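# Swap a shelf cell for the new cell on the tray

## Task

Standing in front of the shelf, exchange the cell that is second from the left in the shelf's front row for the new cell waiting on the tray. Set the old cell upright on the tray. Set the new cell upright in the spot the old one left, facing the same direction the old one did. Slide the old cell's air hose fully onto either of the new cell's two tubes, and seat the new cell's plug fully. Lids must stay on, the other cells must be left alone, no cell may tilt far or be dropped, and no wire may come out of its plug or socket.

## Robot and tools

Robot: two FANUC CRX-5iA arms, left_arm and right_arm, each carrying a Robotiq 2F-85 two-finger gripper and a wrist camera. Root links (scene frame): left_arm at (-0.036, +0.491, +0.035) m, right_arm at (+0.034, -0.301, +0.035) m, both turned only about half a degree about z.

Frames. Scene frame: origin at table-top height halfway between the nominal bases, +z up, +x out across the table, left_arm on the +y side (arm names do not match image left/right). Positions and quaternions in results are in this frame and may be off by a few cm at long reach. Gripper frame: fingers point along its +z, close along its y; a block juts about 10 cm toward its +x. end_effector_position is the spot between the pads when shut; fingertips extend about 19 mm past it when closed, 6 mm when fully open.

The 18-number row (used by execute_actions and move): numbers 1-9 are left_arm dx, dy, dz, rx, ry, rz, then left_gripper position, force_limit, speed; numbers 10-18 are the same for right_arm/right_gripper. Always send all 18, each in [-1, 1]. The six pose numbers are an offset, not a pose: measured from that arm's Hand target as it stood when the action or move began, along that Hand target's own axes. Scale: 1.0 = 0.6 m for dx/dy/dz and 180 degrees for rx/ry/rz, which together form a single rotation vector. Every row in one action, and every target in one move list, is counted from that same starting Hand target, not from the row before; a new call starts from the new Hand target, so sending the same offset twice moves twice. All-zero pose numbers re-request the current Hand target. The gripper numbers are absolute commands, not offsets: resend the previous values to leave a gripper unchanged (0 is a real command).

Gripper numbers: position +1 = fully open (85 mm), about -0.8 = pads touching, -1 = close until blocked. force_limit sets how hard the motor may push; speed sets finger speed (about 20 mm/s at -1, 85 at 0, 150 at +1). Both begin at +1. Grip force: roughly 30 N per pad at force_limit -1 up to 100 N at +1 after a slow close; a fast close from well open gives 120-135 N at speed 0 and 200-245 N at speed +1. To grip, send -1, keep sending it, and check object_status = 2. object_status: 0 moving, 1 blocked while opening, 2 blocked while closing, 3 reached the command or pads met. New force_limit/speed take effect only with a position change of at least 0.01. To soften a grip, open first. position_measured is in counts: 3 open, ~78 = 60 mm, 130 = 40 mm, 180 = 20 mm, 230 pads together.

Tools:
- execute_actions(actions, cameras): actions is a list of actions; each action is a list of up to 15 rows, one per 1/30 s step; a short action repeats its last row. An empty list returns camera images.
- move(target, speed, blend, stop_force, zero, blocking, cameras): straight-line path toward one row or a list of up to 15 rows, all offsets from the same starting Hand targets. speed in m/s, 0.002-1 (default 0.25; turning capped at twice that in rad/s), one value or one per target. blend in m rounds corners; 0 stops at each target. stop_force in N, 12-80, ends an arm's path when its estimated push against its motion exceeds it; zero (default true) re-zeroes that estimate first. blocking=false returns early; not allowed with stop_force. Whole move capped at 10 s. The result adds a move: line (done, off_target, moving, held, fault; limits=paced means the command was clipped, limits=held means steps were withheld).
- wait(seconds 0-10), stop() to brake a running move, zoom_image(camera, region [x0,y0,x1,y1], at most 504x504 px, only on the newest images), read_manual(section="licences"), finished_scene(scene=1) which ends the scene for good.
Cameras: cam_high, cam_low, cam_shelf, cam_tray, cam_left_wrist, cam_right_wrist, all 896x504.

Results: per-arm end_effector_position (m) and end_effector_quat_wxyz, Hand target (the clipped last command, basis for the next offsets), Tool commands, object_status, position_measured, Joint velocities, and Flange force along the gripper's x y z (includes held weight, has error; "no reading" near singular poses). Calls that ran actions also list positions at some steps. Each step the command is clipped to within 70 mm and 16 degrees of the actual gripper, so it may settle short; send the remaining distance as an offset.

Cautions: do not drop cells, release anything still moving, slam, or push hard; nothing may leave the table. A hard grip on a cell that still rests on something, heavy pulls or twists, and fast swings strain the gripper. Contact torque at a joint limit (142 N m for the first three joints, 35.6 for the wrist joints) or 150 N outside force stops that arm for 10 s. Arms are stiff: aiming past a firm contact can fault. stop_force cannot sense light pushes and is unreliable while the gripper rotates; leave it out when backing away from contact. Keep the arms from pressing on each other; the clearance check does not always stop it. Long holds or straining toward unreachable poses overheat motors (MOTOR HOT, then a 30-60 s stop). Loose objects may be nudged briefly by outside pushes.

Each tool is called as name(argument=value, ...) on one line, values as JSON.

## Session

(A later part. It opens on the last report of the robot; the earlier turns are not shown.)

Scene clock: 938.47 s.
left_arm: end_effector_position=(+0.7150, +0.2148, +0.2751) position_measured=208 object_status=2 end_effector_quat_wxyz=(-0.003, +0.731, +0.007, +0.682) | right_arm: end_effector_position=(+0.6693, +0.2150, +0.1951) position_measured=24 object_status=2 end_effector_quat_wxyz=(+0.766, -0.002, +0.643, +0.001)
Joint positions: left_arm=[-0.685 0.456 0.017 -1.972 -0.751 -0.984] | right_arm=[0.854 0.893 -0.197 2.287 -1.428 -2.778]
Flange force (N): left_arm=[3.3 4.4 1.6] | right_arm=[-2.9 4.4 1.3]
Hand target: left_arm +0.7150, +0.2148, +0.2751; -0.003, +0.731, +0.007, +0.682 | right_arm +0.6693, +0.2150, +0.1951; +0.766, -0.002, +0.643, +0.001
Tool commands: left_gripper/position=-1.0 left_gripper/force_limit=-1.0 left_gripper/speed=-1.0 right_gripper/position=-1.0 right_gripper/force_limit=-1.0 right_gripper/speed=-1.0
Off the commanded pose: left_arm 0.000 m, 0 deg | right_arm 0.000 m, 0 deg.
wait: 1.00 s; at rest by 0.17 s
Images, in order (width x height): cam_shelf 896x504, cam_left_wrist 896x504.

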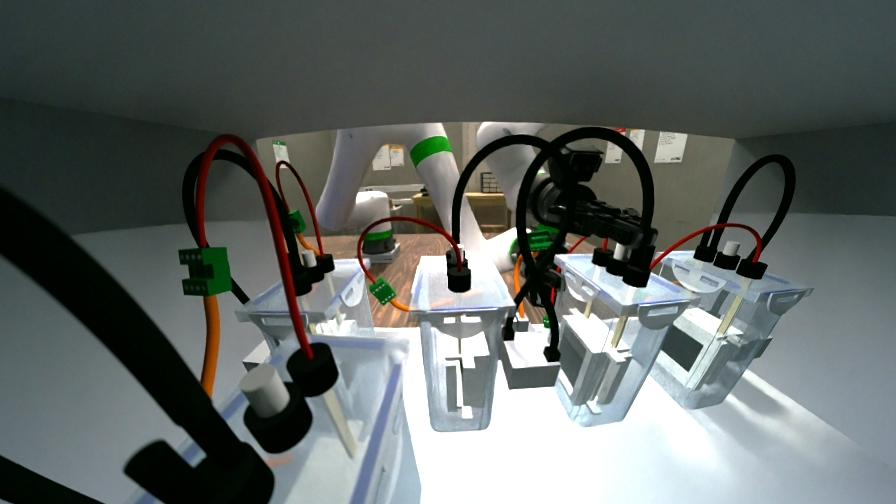

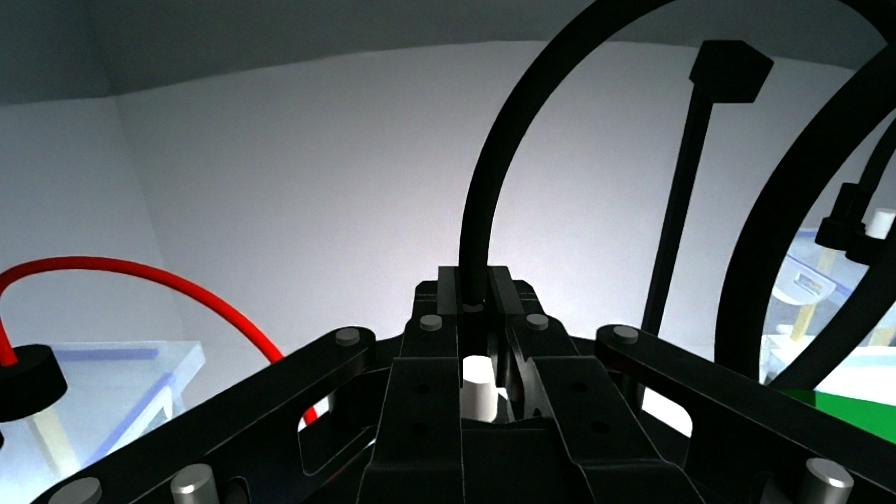

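move(target=[0.03,0,-0.0021,0,0,0,-1,-1,-1,0,0,0,0,0,0,-1,-1,-1], speed=0.02, cameras=["cam_left_wrist","cam_shelf","cam_right_wrist"])

zoom_image(camera="cam_left_wrist", region=[350, 180, 590, 420])

zoom_image(camera="cam_shelf", region=[560, 160, 700, 300])

Scene clock: 957.60 s.
left_arm: end_effector_position=(+0.7150, +0.2149, +0.2932) position_measured=208 object_status=2 end_effector_quat_wxyz=(-0.003, +0.731, +0.007, +0.682) | right_arm: end_effector_position=(+0.6693, +0.2150, +0.1951) position_measured=24 object_status=2 end_effector_quat_wxyz=(+0.766, -0.002, +0.643, +0.001)
Joint positions: left_arm=[-0.676 0.427 0.03 -1.935 -0.728 -1.038] | right_arm=[0.854 0.893 -0.197 2.287 -1.428 -2.778]
Flange force (N): left_arm=[0.8 0.7 2.0] | right_arm=[-3.1 1.5 -0.9]
Hand target: left_arm +0.7150, +0.2149, +0.2931; -0.003, +0.731, +0.007, +0.682 | right_arm +0.6693, +0.2150, +0.1951; +0.766, -0.002, +0.643, +0.001
Off the commanded pose: left_arm 0.000 m, 0 deg | right_arm 0.000 m, 0 deg.
move: done
Images, in order (width x height): cam_shelf 896x504, cam_left_wrist 896x504, cam_right_wrist 896x504.

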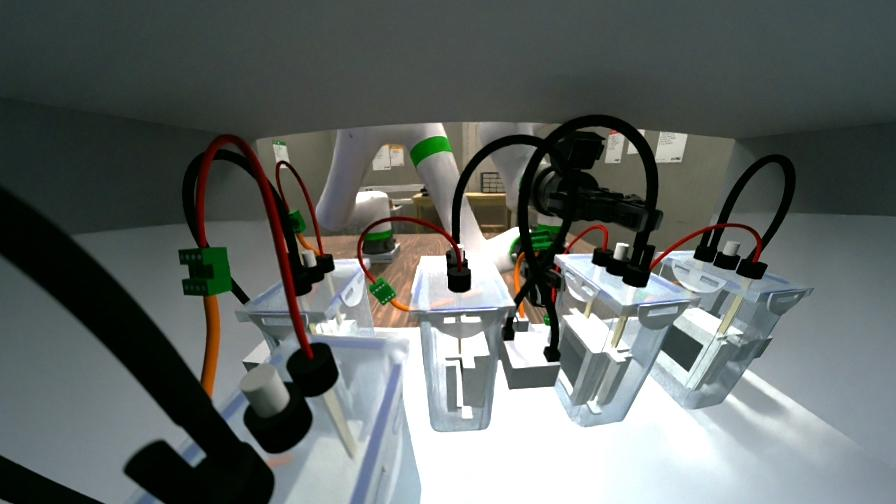

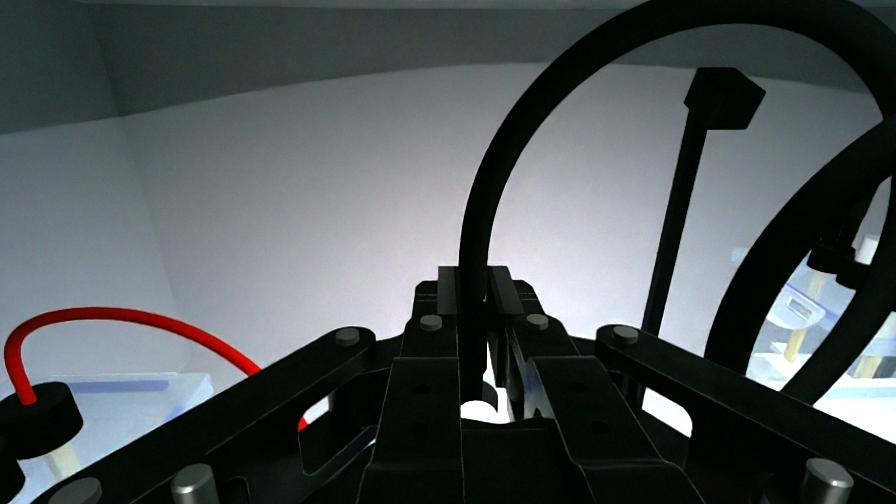

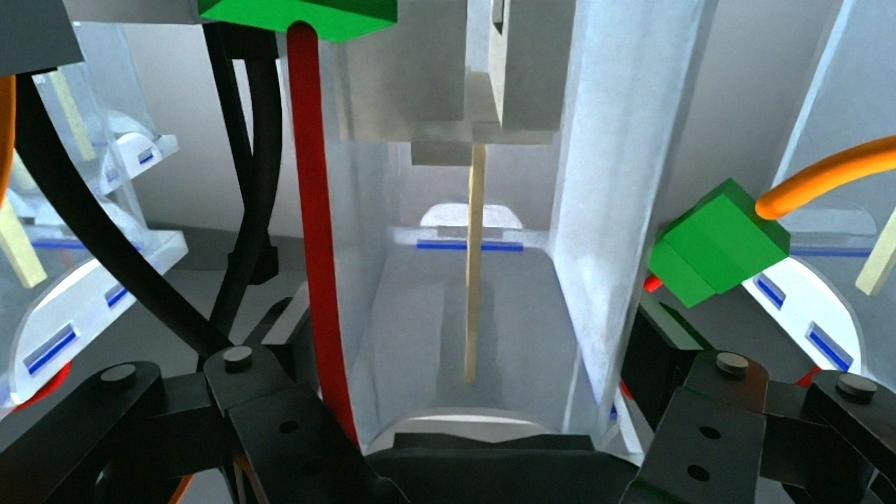

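Scaled by 2.100.

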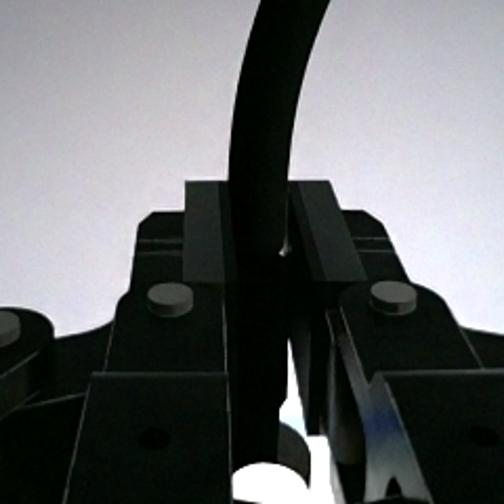

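Scaled by 3.600.

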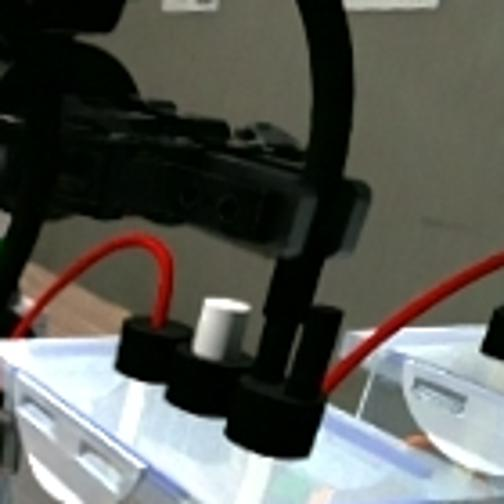

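move(target=[0.0133,0,-0.0009,0,0.0444,0,-1,-1,-1,0,0,0,0,0,0,-1,-1,-1], speed=0.03, cameras=["cam_left_wrist","cam_shelf"])

zoom_image(camera="cam_shelf", region=[560, 160, 700, 300])

Scene clock: 969.23 s.
left_arm: end_effector_position=(+0.7150, +0.2149, +0.3011) position_measured=208 object_status=2 end_effector_quat_wxyz=(-0.004, +0.682, +0.007, +0.731) | right_arm: end_effector_position=(+0.6693, +0.2150, +0.1951) position_measured=24 object_status=2 end_effector_quat_wxyz=(+0.766, -0.002, +0.643, +0.001)
Joint positions: left_arm=[-0.722 0.488 -0.013 -2.141 -0.896 -0.828] | right_arm=[0.854 0.893 -0.197 2.287 -1.428 -2.778]
Flange force (N): left_arm=[1.7 -2.3 1.5] | right_arm=[-3.0 2.2 0.2]
Hand target: left_arm +0.7150, +0.2149, +0.3011; -0.004, +0.682, +0.007, +0.731 | right_arm +0.6693, +0.2150, +0.1951; +0.766, -0.002, +0.643, +0.001
Off the commanded pose: left_arm 0.000 m, 0 deg | right_arm 0.000 m, 0 deg.
move: done
Images, in order (width x height): cam_shelf 896x504, cam_left_wrist 896x504.

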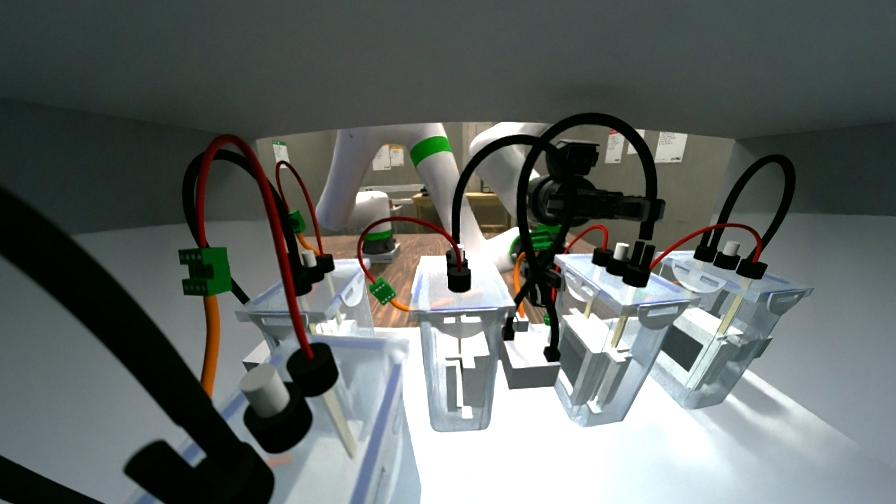

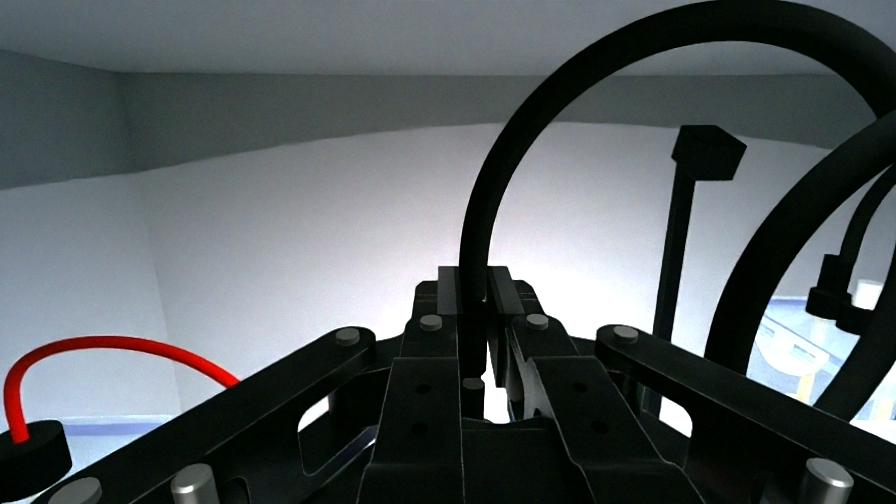

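Scaled by 3.600.

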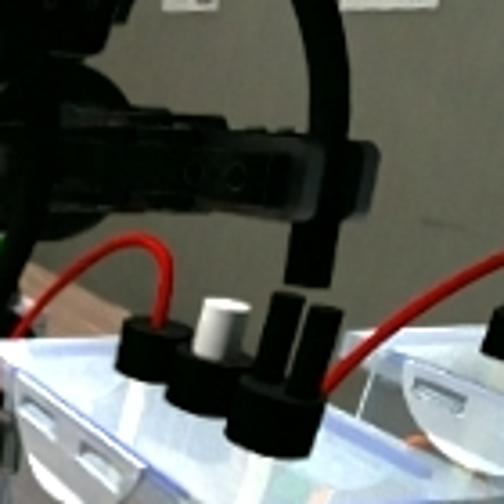

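move(target=[0,0,0,0,0,0,-0.5,-1,-1,0,0,0,0,0,0,-1,-1,-1])

wait(seconds=0.5, cameras=["cam_left_wrist","cam_shelf"])

zoom_image(camera="cam_shelf", region=[560, 160, 700, 300])

Scene clock: 980.27 s.
left_arm: end_effector_position=(+0.7150, +0.2149, +0.3011) position_measured=192 object_status=0 end_effector_quat_wxyz=(-0.004, +0.682, +0.007, +0.731) | right_arm: end_effector_position=(+0.6693, +0.2150, +0.1951) position_measured=24 object_status=2 end_effector_quat_wxyz=(+0.766, -0.002, +0.643, +0.001)
Joint positions: left_arm=[-0.722 0.488 -0.013 -2.141 -0.896 -0.828] | right_arm=[0.854 0.893 -0.197 2.287 -1.428 -2.778]
Flange force (N): left_arm=[1.7 -1.9 2.7] | right_arm=[-2.5 2.3 0.1]
Hand target: left_arm +0.7150, +0.2149, +0.3011; -0.004, +0.682, +0.007, +0.731 | right_arm +0.6693, +0.2150, +0.1951; +0.766, -0.002, +0.643, +0.001
Off the commanded pose: left_arm 0.000 m, 0 deg | right_arm 0.000 m, 0 deg.
move: done

Scene clock: 980.77 s.
left_arm: end_effector_position=(+0.7150, +0.2149, +0.3011) position_measured=192 object_status=3 end_effector_quat_wxyz=(-0.004, +0.682, +0.007, +0.731) | right_arm: end_effector_position=(+0.6693, +0.2150, +0.1951) position_measured=24 object_status=2 end_effector_quat_wxyz=(+0.766, -0.002, +0.643, +0.001)
Joint positions: left_arm=[-0.722 0.488 -0.013 -2.141 -0.896 -0.828] | right_arm=[0.854 0.893 -0.197 2.287 -1.428 -2.778]
Flange force (N): left_arm=[1.7 -2.0 2.1] | right_arm=[-3.0 2.2 0.3]
Hand target: left_arm +0.7150, +0.2149, +0.3011; -0.004, +0.682, +0.007, +0.731 | right_arm +0.6693, +0.2150, +0.1951; +0.766, -0.002, +0.643, +0.001
Tool commands: left_gripper/position=-0.5 left_gripper/force_limit=-1.0 left_gripper/speed=-1.0 right_gripper/position=-1.0 right_gripper/force_limit=-1.0 right_gripper/speed=-1.0
Off the commanded pose: left_arm 0.000 m, 0 deg | right_arm 0.000 m, 0 deg.
wait: 0.50 s; at rest by 0.17 s
Images, in order (width x height): cam_shelf 896x504, cam_left_wrist 896x504.

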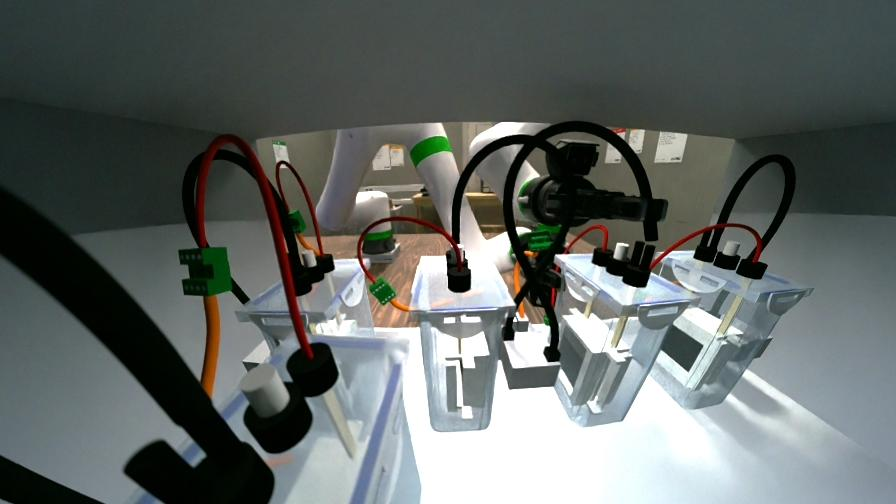

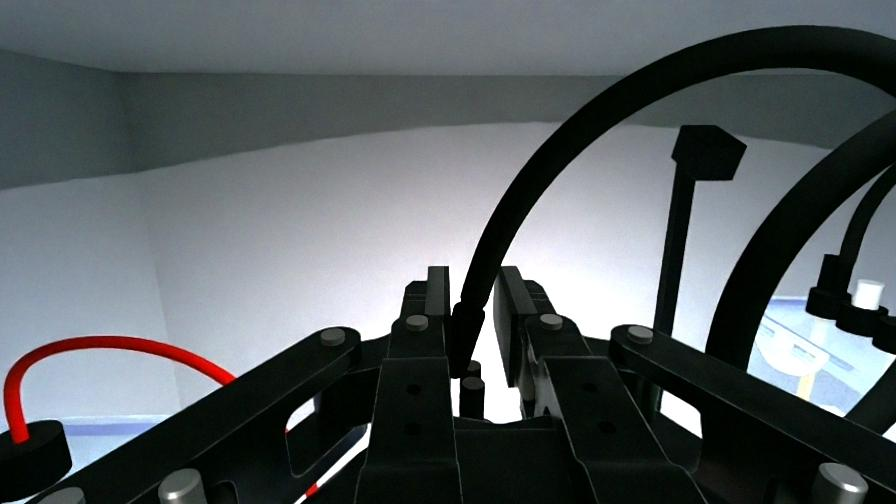

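Scaled by 3.600.

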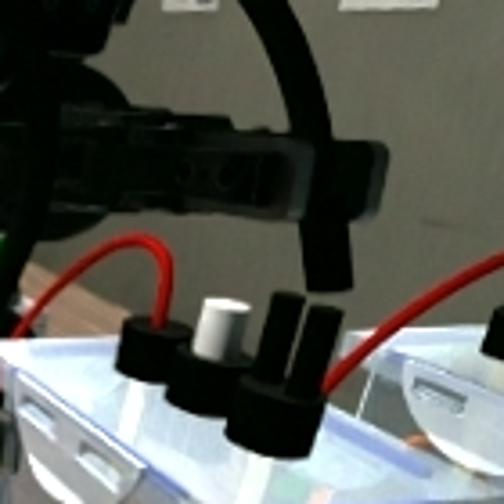

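move(target=[0,0,0,0,0,0,-0.1,-1,-1,0,0,0,0,0,0,-1,-1,-1], cameras=["cam_left_wrist","cam_shelf"])

zoom_image(camera="cam_shelf", region=[560, 120, 720, 300])

Scene clock: 988.23 s.
left_arm: end_effector_position=(+0.7150, +0.2149, +0.3011) position_measured=141 object_status=0 end_effector_quat_wxyz=(-0.004, +0.682, +0.007, +0.731) | right_arm: end_effector_position=(+0.6693, +0.2150, +0.1951) position_measured=24 object_status=2 end_effector_quat_wxyz=(+0.766, -0.002, +0.643, +0.001)
Joint positions: left_arm=[-0.722 0.488 -0.013 -2.141 -0.896 -0.828] | right_arm=[0.854 0.893 -0.197 2.287 -1.428 -2.778]
Flange force (N): left_arm=[1.7 -1.9 3.1] | right_arm=[-2.7 2.0 0.1]
Hand target: left_arm +0.7150, +0.2149, +0.3011; -0.004, +0.682, +0.007, +0.731 | right_arm +0.6693, +0.2150, +0.1951; +0.766, -0.002, +0.643, +0.001
Off the commanded pose: left_arm 0.000 m, 0 deg | right_arm 0.000 m, 0 deg.
move: done
Images, in order (width x height): cam_shelf 896x504, cam_left_wrist 896x504.

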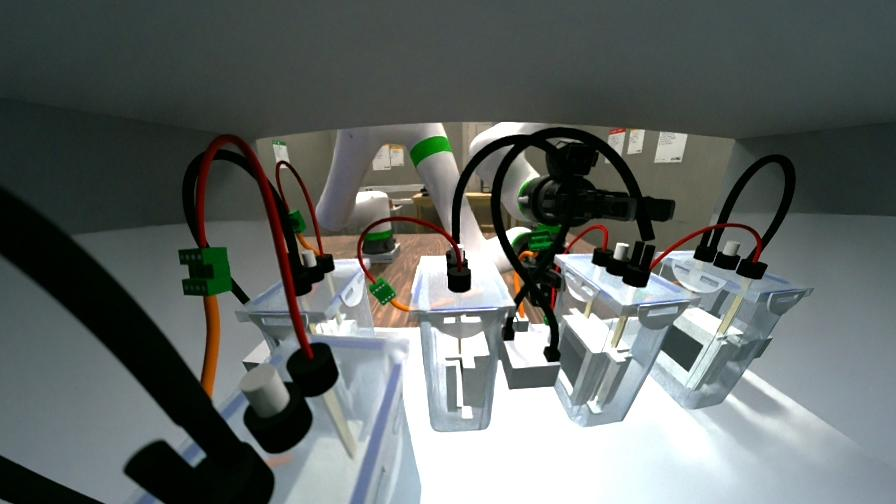

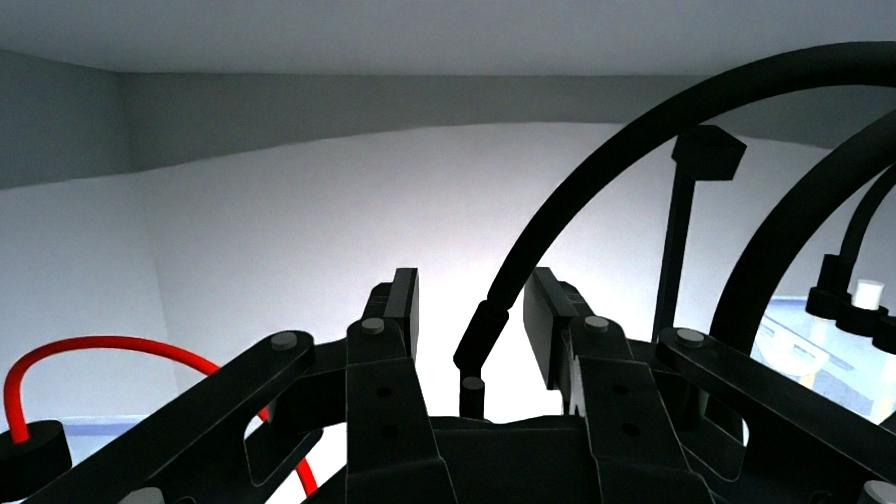

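Scaled by 2.800.

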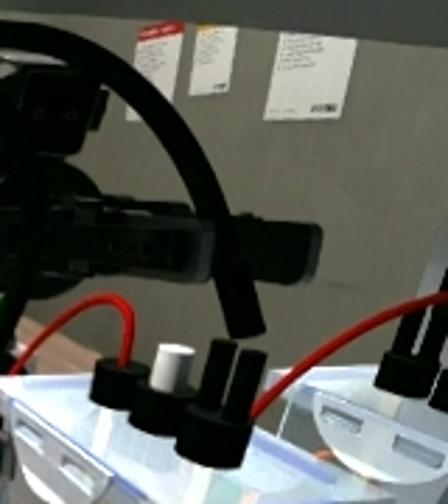

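move(target=[[0.0175,0,-0.249,0,0,0,-0.1,-1,-1,0,0,0,0,0,0,-1,-1,-1],[0.144,-0.283,-0.625,0,0,0,-0.1,-1,-1,0,0,0,0,0,0,-1,-1,-1]], speed=[0.06,0.2], blend=0.01, cameras=["cam_left_wrist","cam_shelf","cam_high","cam_right_wrist","cam_tray"])

zoom_image(camera="cam_shelf", region=[480, 120, 720, 320])

zoom_image(camera="cam_left_wrist", region=[400, 60, 800, 360])

Scene clock: 1004.40 s.
left_arm: end_effector_position=(+0.3323, +0.3791, +0.3603) position_measured=141 object_status=3 end_effector_quat_wxyz=(-0.004, +0.682, +0.007, +0.731) | right_arm: end_effector_position=(+0.6693, +0.2150, +0.1951) position_measured=24 object_status=2 end_effector_quat_wxyz=(+0.766, -0.002, +0.643, +0.001)
Joint positions: left_arm=[-1.248 -0.764 -0.878 -1.682 -1.257 -1.423] | right_arm=[0.854 0.893 -0.197 2.287 -1.428 -2.778]
Flange force (N): left_arm=no reading | right_arm=[-3.0 2.3 0.0]
Hand target: left_arm +0.3323, +0.3791, +0.3603; -0.004, +0.682, +0.007, +0.731 | right_arm +0.6693, +0.2150, +0.1951; +0.766, -0.002, +0.643, +0.001
Off the commanded pose: left_arm 0.000 m, 0 deg | right_arm 0.000 m, 0 deg.
move: done
Images, in order (width x height): cam_high 896x504, cam_shelf 896x504, cam_tray 896x504, cam_left_wrist 896x504, cam_right_wrist 896x504.

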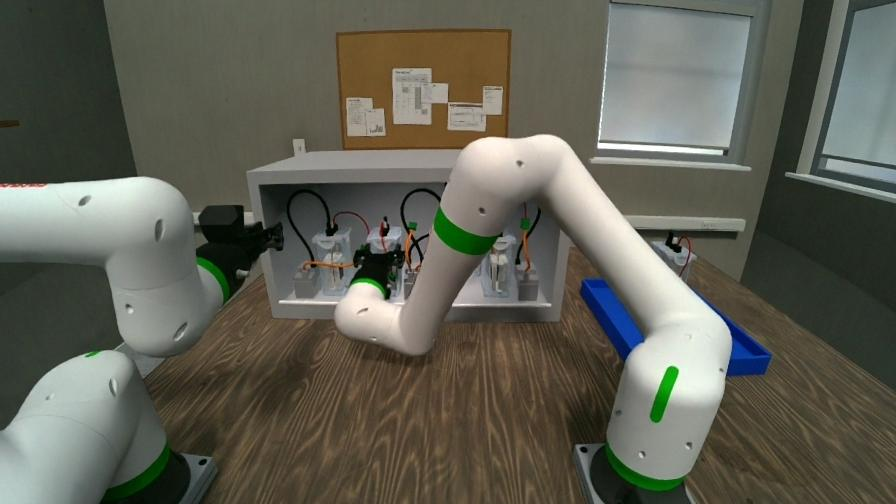

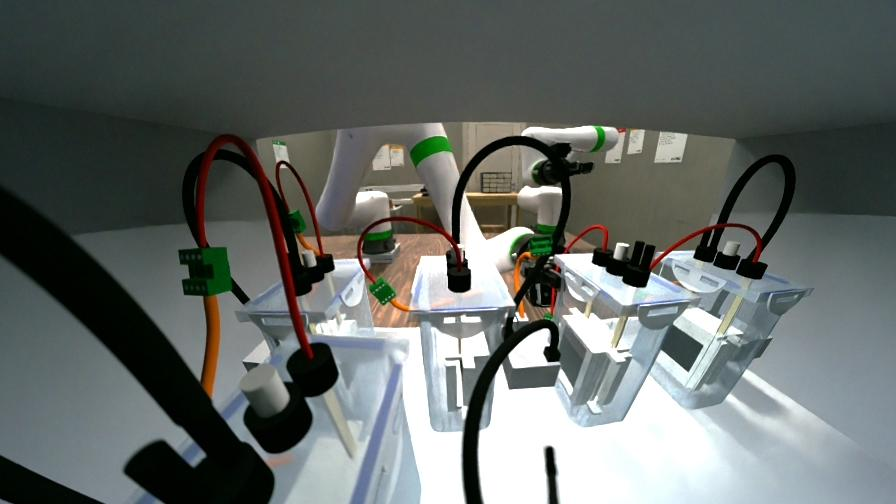

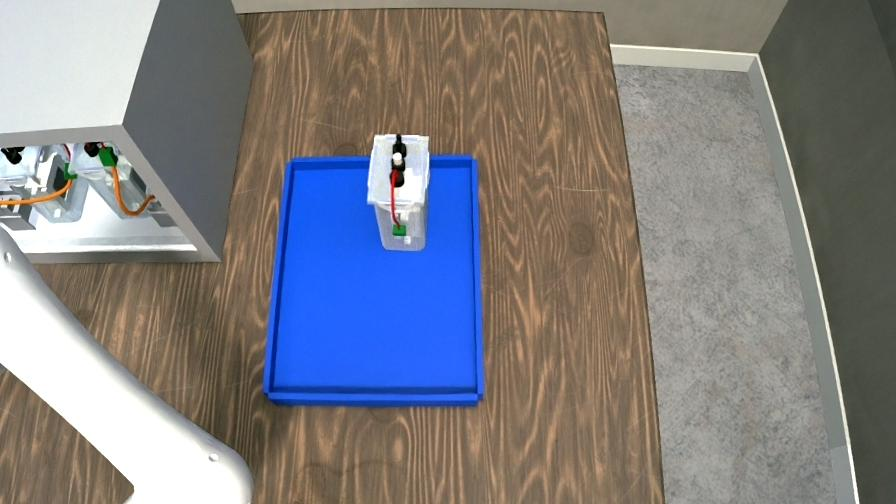

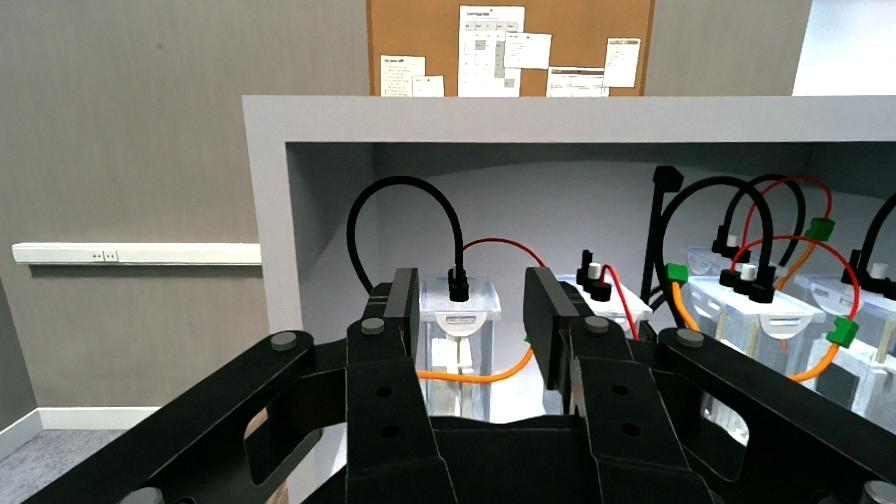

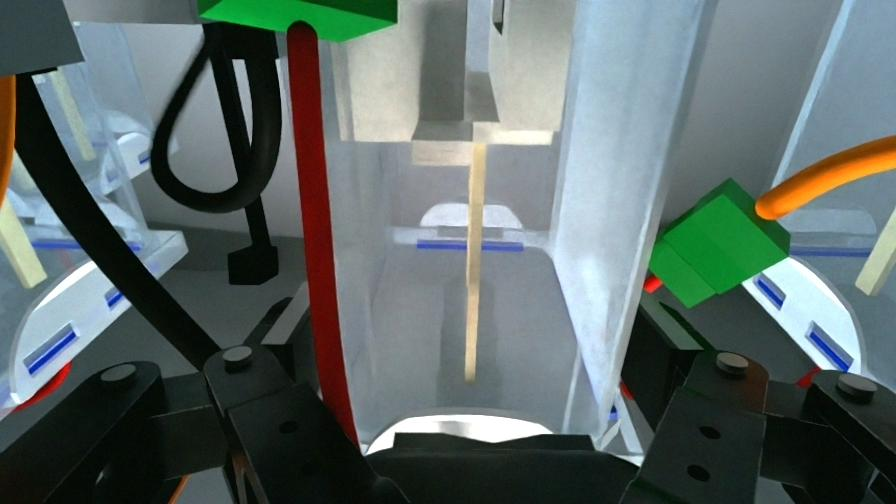

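Scaled by 2.100.

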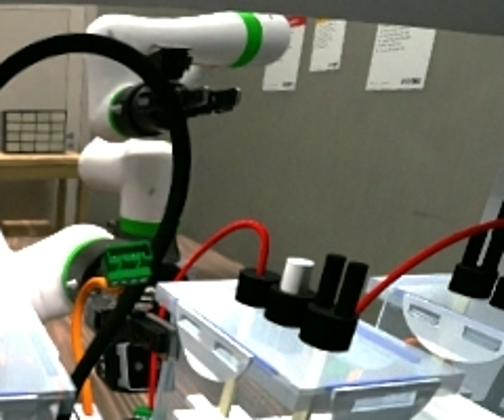

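Scaled by 1.260.

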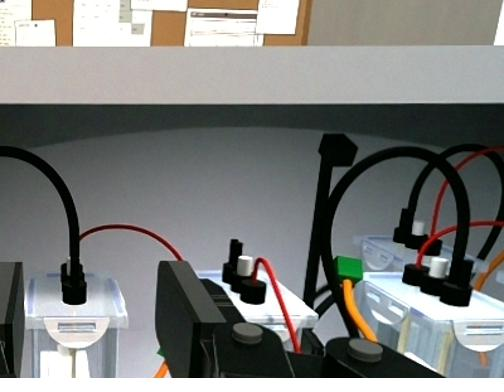

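move(target=[0,0,0,0,0,0,-0.1,-1,-1,-0.0082,0,0.0015,0,0,0,-1,-1,-1], speed=0.02, cameras=["cam_shelf","cam_right_wrist"])

Scene clock: 1014.30 s.
left_arm: end_effector_position=(+0.3323, +0.3791, +0.3603) position_measured=141 object_status=3 end_effector_quat_wxyz=(-0.004, +0.682, +0.007, +0.731) | right_arm: end_effector_position=(+0.6694, +0.2150, +0.2001) position_measured=24 object_status=2 end_effector_quat_wxyz=(+0.766, -0.002, +0.643, +0.001)
Joint positions: left_arm=[-1.248 -0.764 -0.878 -1.682 -1.257 -1.423] | right_arm=[0.854 0.884 -0.2 2.286 -1.423 -2.772]
Flange force (N): left_arm=no reading | right_arm=[7.6 1.2 0.1]
Hand target: left_arm +0.3323, +0.3791, +0.3603; -0.004, +0.682, +0.007, +0.731 | right_arm +0.6694, +0.2151, +0.2001; +0.766, -0.002, +0.643, +0.001
Off the commanded pose: left_arm 0.000 m, 0 deg | right_arm 0.000 m, 0 deg.
move: done
Images, in order (width x height): cam_shelf 896x504, cam_right_wrist 896x504.

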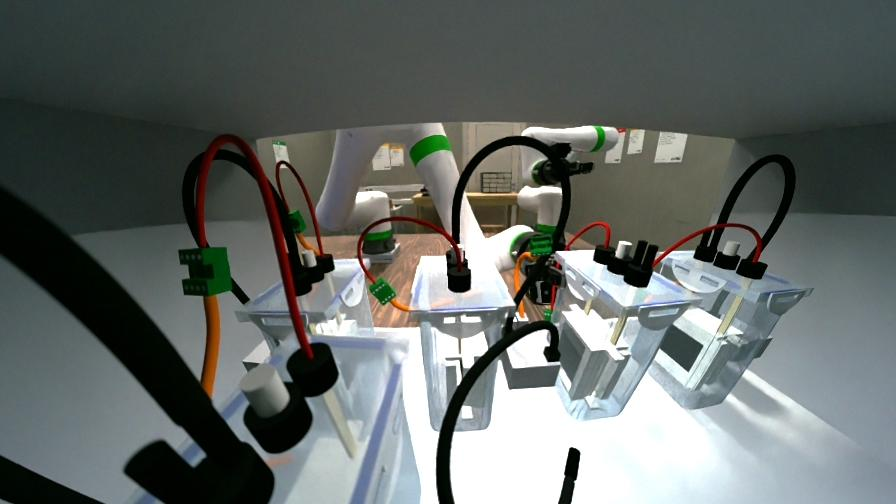

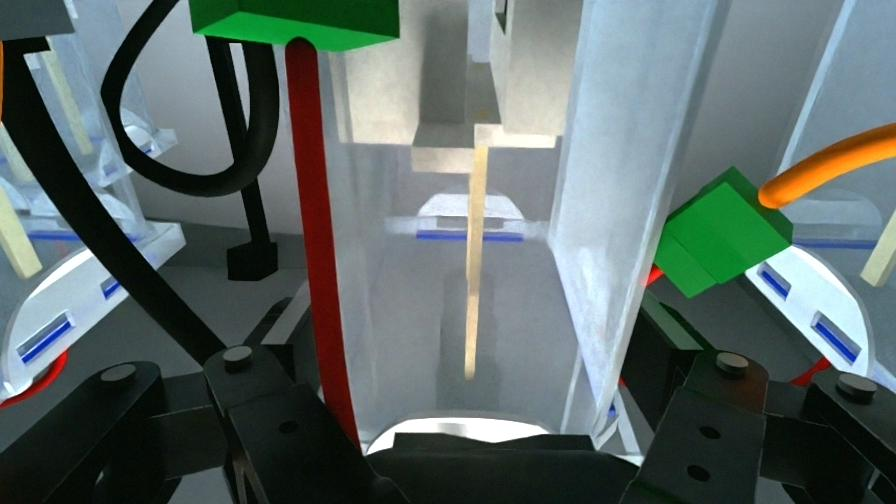

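move(target=[0,0,0,0,0,0,-0.1,-1,-1,0,0,0,0,0,0,-0.98,-0.4,-1])

wait(seconds=0.7, cameras=["cam_shelf","cam_right_wrist"])

Scene clock: 1020.20 s.
left_arm: end_effector_position=(+0.3323, +0.3791, +0.3603) position_measured=141 object_status=3 end_effector_quat_wxyz=(-0.004, +0.682, +0.007, +0.731) | right_arm: end_effector_position=(+0.6694, +0.2151, +0.2001) position_measured=25 object_status=2 end_effector_quat_wxyz=(+0.766, -0.002, +0.643, +0.001)
Joint positions: left_arm=[-1.248 -0.764 -0.878 -1.682 -1.257 -1.423] | right_arm=[0.854 0.884 -0.2 2.286 -1.423 -2.772]
Flange force (N): left_arm=no reading | right_arm=[5.0 2.6 -1.6]
Hand target: left_arm +0.3323, +0.3791, +0.3603; -0.004, +0.682, +0.007, +0.731 | right_arm +0.6694, +0.2151, +0.2001; +0.766, -0.002, +0.643, +0.001
Off the commanded pose: left_arm 0.000 m, 0 deg | right_arm 0.000 m, 0 deg.
move: done

Scene clock: 1020.90 s.
left_arm: end_effector_position=(+0.3323, +0.3791, +0.3603) position_measured=141 object_status=3 end_effector_quat_wxyz=(-0.004, +0.682, +0.007, +0.731) | right_arm: end_effector_position=(+0.6694, +0.2151, +0.2001) position_measured=25 object_status=2 end_effector_quat_wxyz=(+0.766, -0.002, +0.643, +0.001)
Joint positions: left_arm=[-1.248 -0.764 -0.878 -1.682 -1.257 -1.423] | right_arm=[0.854 0.884 -0.2 2.286 -1.423 -2.772]
Flange force (N): left_arm=no reading | right_arm=[5.3 2.1 -1.7]
Hand target: left_arm +0.3323, +0.3791, +0.3603; -0.004, +0.682, +0.007, +0.731 | right_arm +0.6694, +0.2151, +0.2001; +0.766, -0.002, +0.643, +0.001
Tool commands: left_gripper/position=-0.1 left_gripper/force_limit=-1.0 left_gripper/speed=-1.0 right_gripper/position=-0.98 right_gripper/force_limit=-0.4 right_gripper/speed=-1.0
Off the commanded pose: left_arm 0.000 m, 0 deg | right_arm 0.000 m, 0 deg.
wait: 0.70 s; at rest by 0.17 s
Images, in order (width x height): cam_shelf 896x504, cam_right_wrist 896x504.

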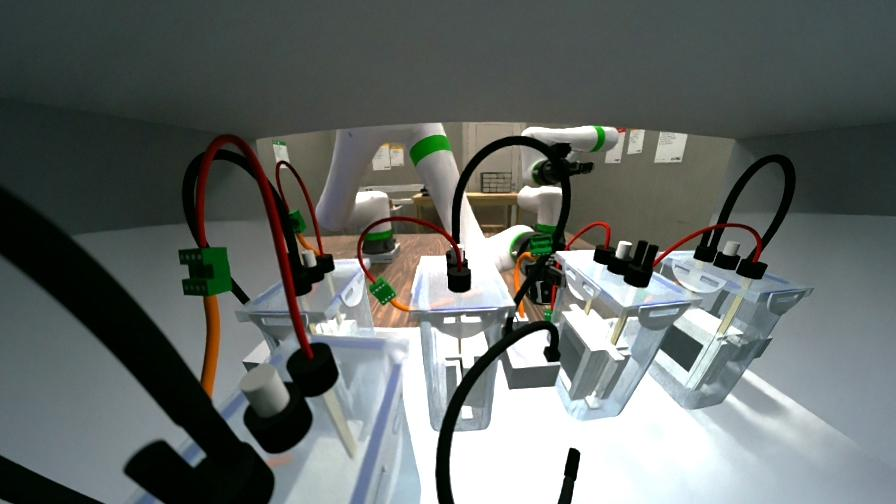

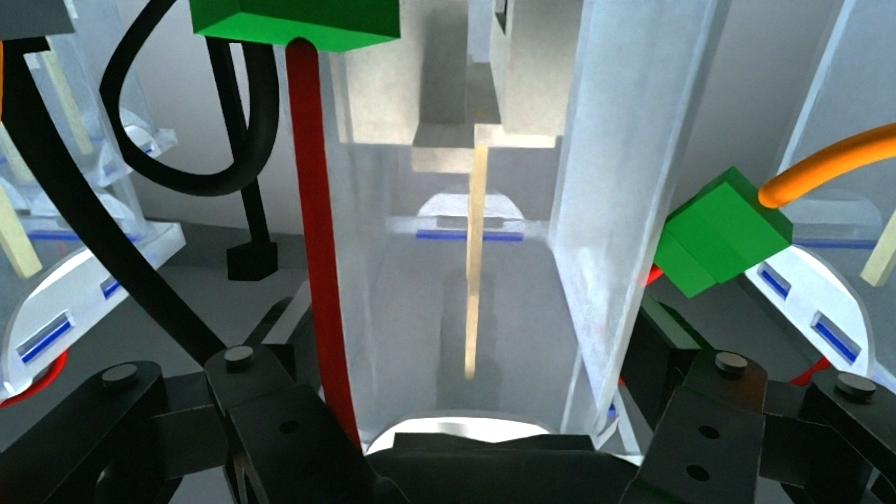

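move(target=[[0,0,0,0,0,0,-0.1,-1,-1,-0.0098,0,0.0017,0,0,0,-0.98,-0.4,-1],[0,0,0,0,0,0,-0.1,-1,-1,-0.0785,0,-0.367,0,0,0,-0.98,-0.4,-1]], speed=0.06, blend=0.002, cameras=["cam_shelf","cam_right_wrist","cam_high","cam_left_wrist","cam_low"])

Scene clock: 1033.10 s.
left_arm: end_effector_position=(+0.3323, +0.3791, +0.3603) position_measured=141 object_status=3 end_effector_quat_wxyz=(-0.004, +0.682, +0.007, +0.731) | right_arm: end_effector_position=(+0.4443, +0.2144, +0.2082) position_measured=25 object_status=2 end_effector_quat_wxyz=(+0.766, -0.002, +0.643, +0.001)
Joint positions: left_arm=[-1.248 -0.764 -0.878 -1.682 -1.257 -1.423] | right_arm=[1.286 0.731 -0.527 1.888 -1.653 -2.838]
Flange force (N): left_arm=no reading | right_arm=[11.5 1.3 -2.7]
Hand target: left_arm +0.3323, +0.3791, +0.3603; -0.004, +0.682, +0.007, +0.731 | right_arm +0.4443, +0.2144, +0.2082; +0.766, -0.002, +0.643, +0.001
Off the commanded pose: left_arm 0.000 m, 0 deg | right_arm 0.000 m, 0 deg.
move: done
Images, in order (width x height): cam_high 896x504, cam_low 896x504, cam_shelf 896x504, cam_left_wrist 896x504, cam_right_wrist 896x504.

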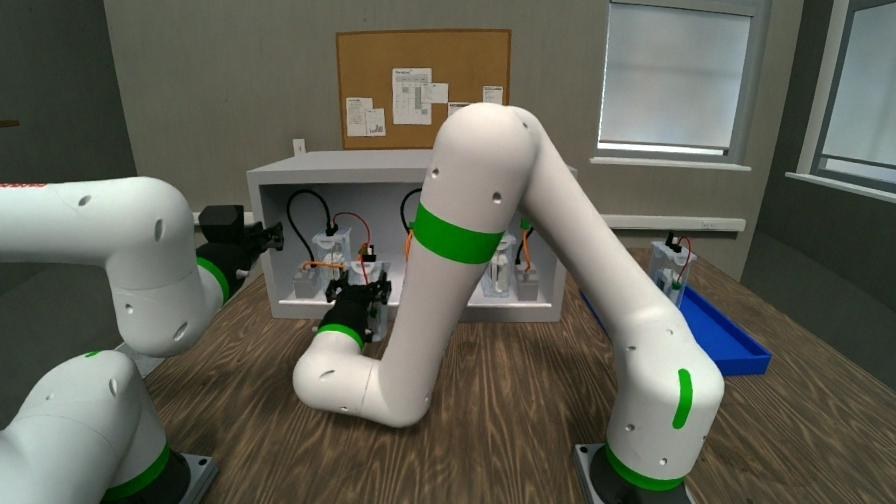

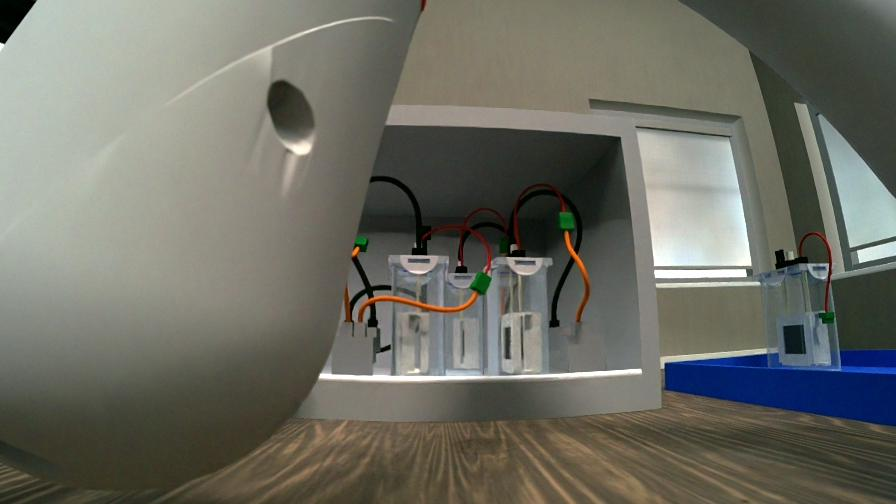

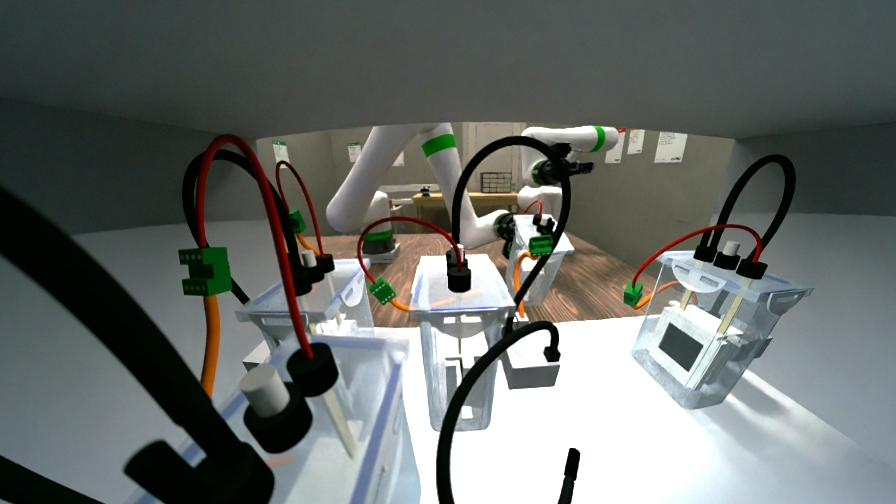

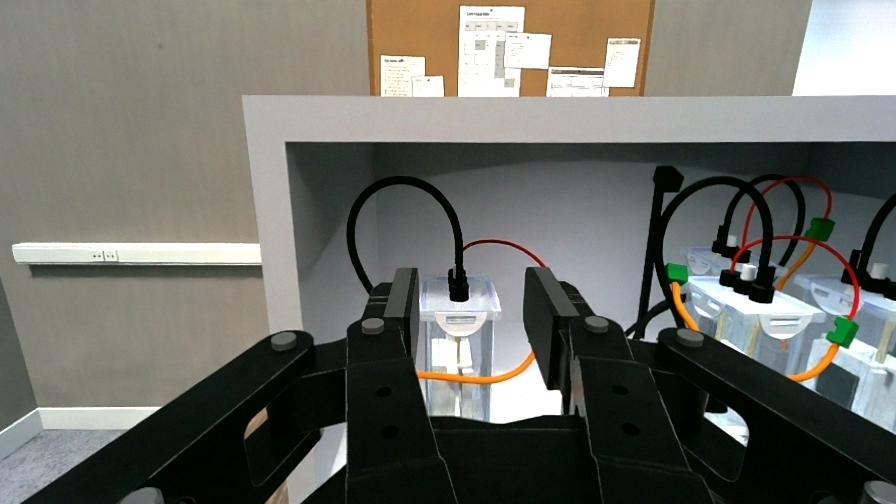

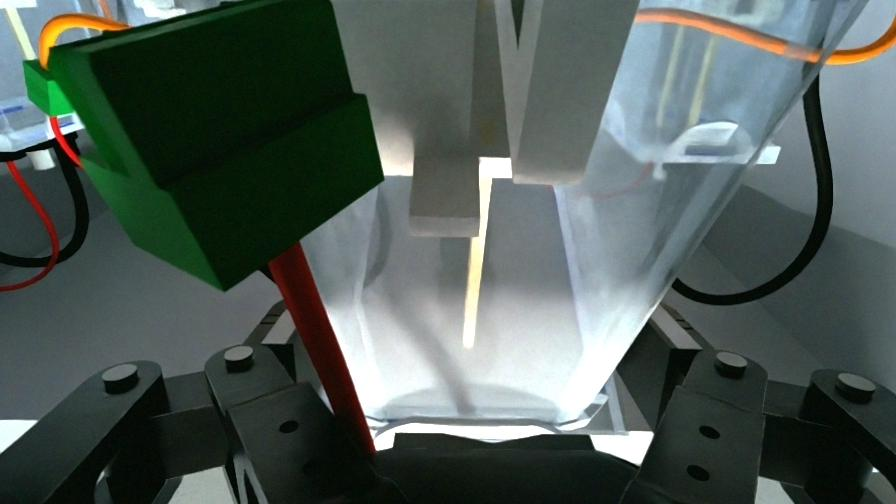

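zoom_image(camera="cam_shelf", region=[470, 170, 620, 340])

zoom_image(camera="cam_high", region=[280, 220, 440, 360])

Scaled by 2.965.

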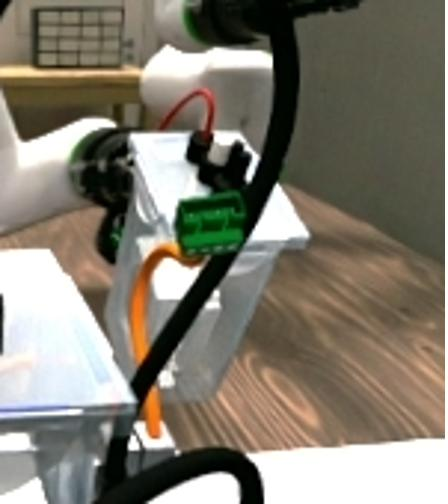

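Scaled by 3.150.

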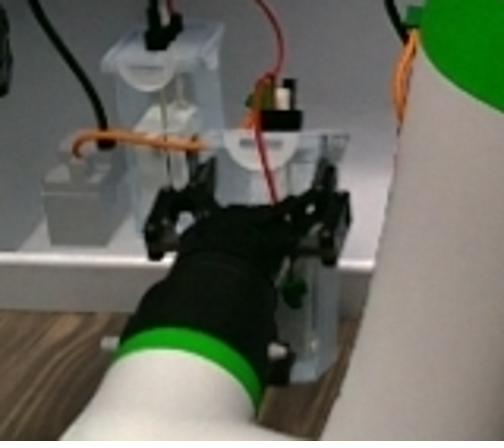

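move(target=[0,0,0,-0.36,0,0,-0.1,-1,-1,0,0,0,0,0,0,-0.98,-0.4,-1], speed=0.5, cameras=["cam_left_wrist"])

Scene clock: 1048.37 s.
left_arm: end_effector_position=(+0.3307, +0.3782, +0.3603) position_measured=141 object_status=3 end_effector_quat_wxyz=(+0.030, +0.674, -0.028, +0.738) | right_arm: end_effector_position=(+0.4443, +0.2144, +0.2082) position_measured=25 object_status=2 end_effector_quat_wxyz=(+0.766, -0.002, +0.643, +0.001)
Joint positions: left_arm=[-1.158 -0.912 -0.934 -1.687 -1.062 -1.497] | right_arm=[1.286 0.731 -0.527 1.888 -1.653 -2.838]
Flange force (N): left_arm=no reading | right_arm=[11.3 1.6 -1.9]
Hand target: left_arm +0.3307, +0.3781, +0.3603; +0.030, +0.674, -0.028, +0.738 (not the last commanded pose) | right_arm +0.4443, +0.2144, +0.2082; +0.766, -0.002, +0.643, +0.001
Off the commanded pose: left_arm 0.002 m, 59 deg | right_arm 0.000 m, 0 deg.
led back after a hold (left arm): the arm was led back toward your command in small steps, so it may still be short of it.
move: held (left_arm; a check stopped the path); limits=held
pose unreachable (left arm): on one or more control steps of this call, first in action 0 (counted from 0), this arm could not follow its commanded pose, so it was not sent that pose on those steps. It may still have moved: this result reports where it is.
cause: moving toward the commanded pose would bring two parts of the arm too close to each other (joints 2 (shoulder) to 5 (wrist pitch) lie between them).
Images, in order (width x height): cam_left_wrist 896x504.

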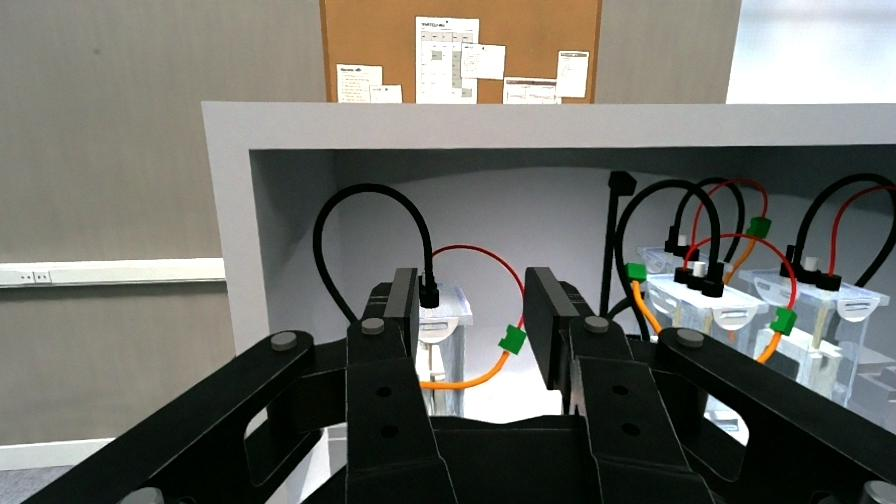

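zoom_image(camera="cam_left_wrist", region=[640, 320, 896, 504])

Scaled by 1.969.

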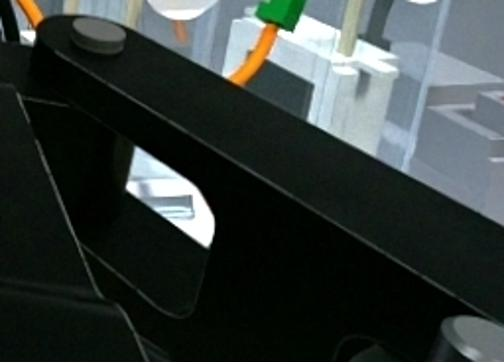

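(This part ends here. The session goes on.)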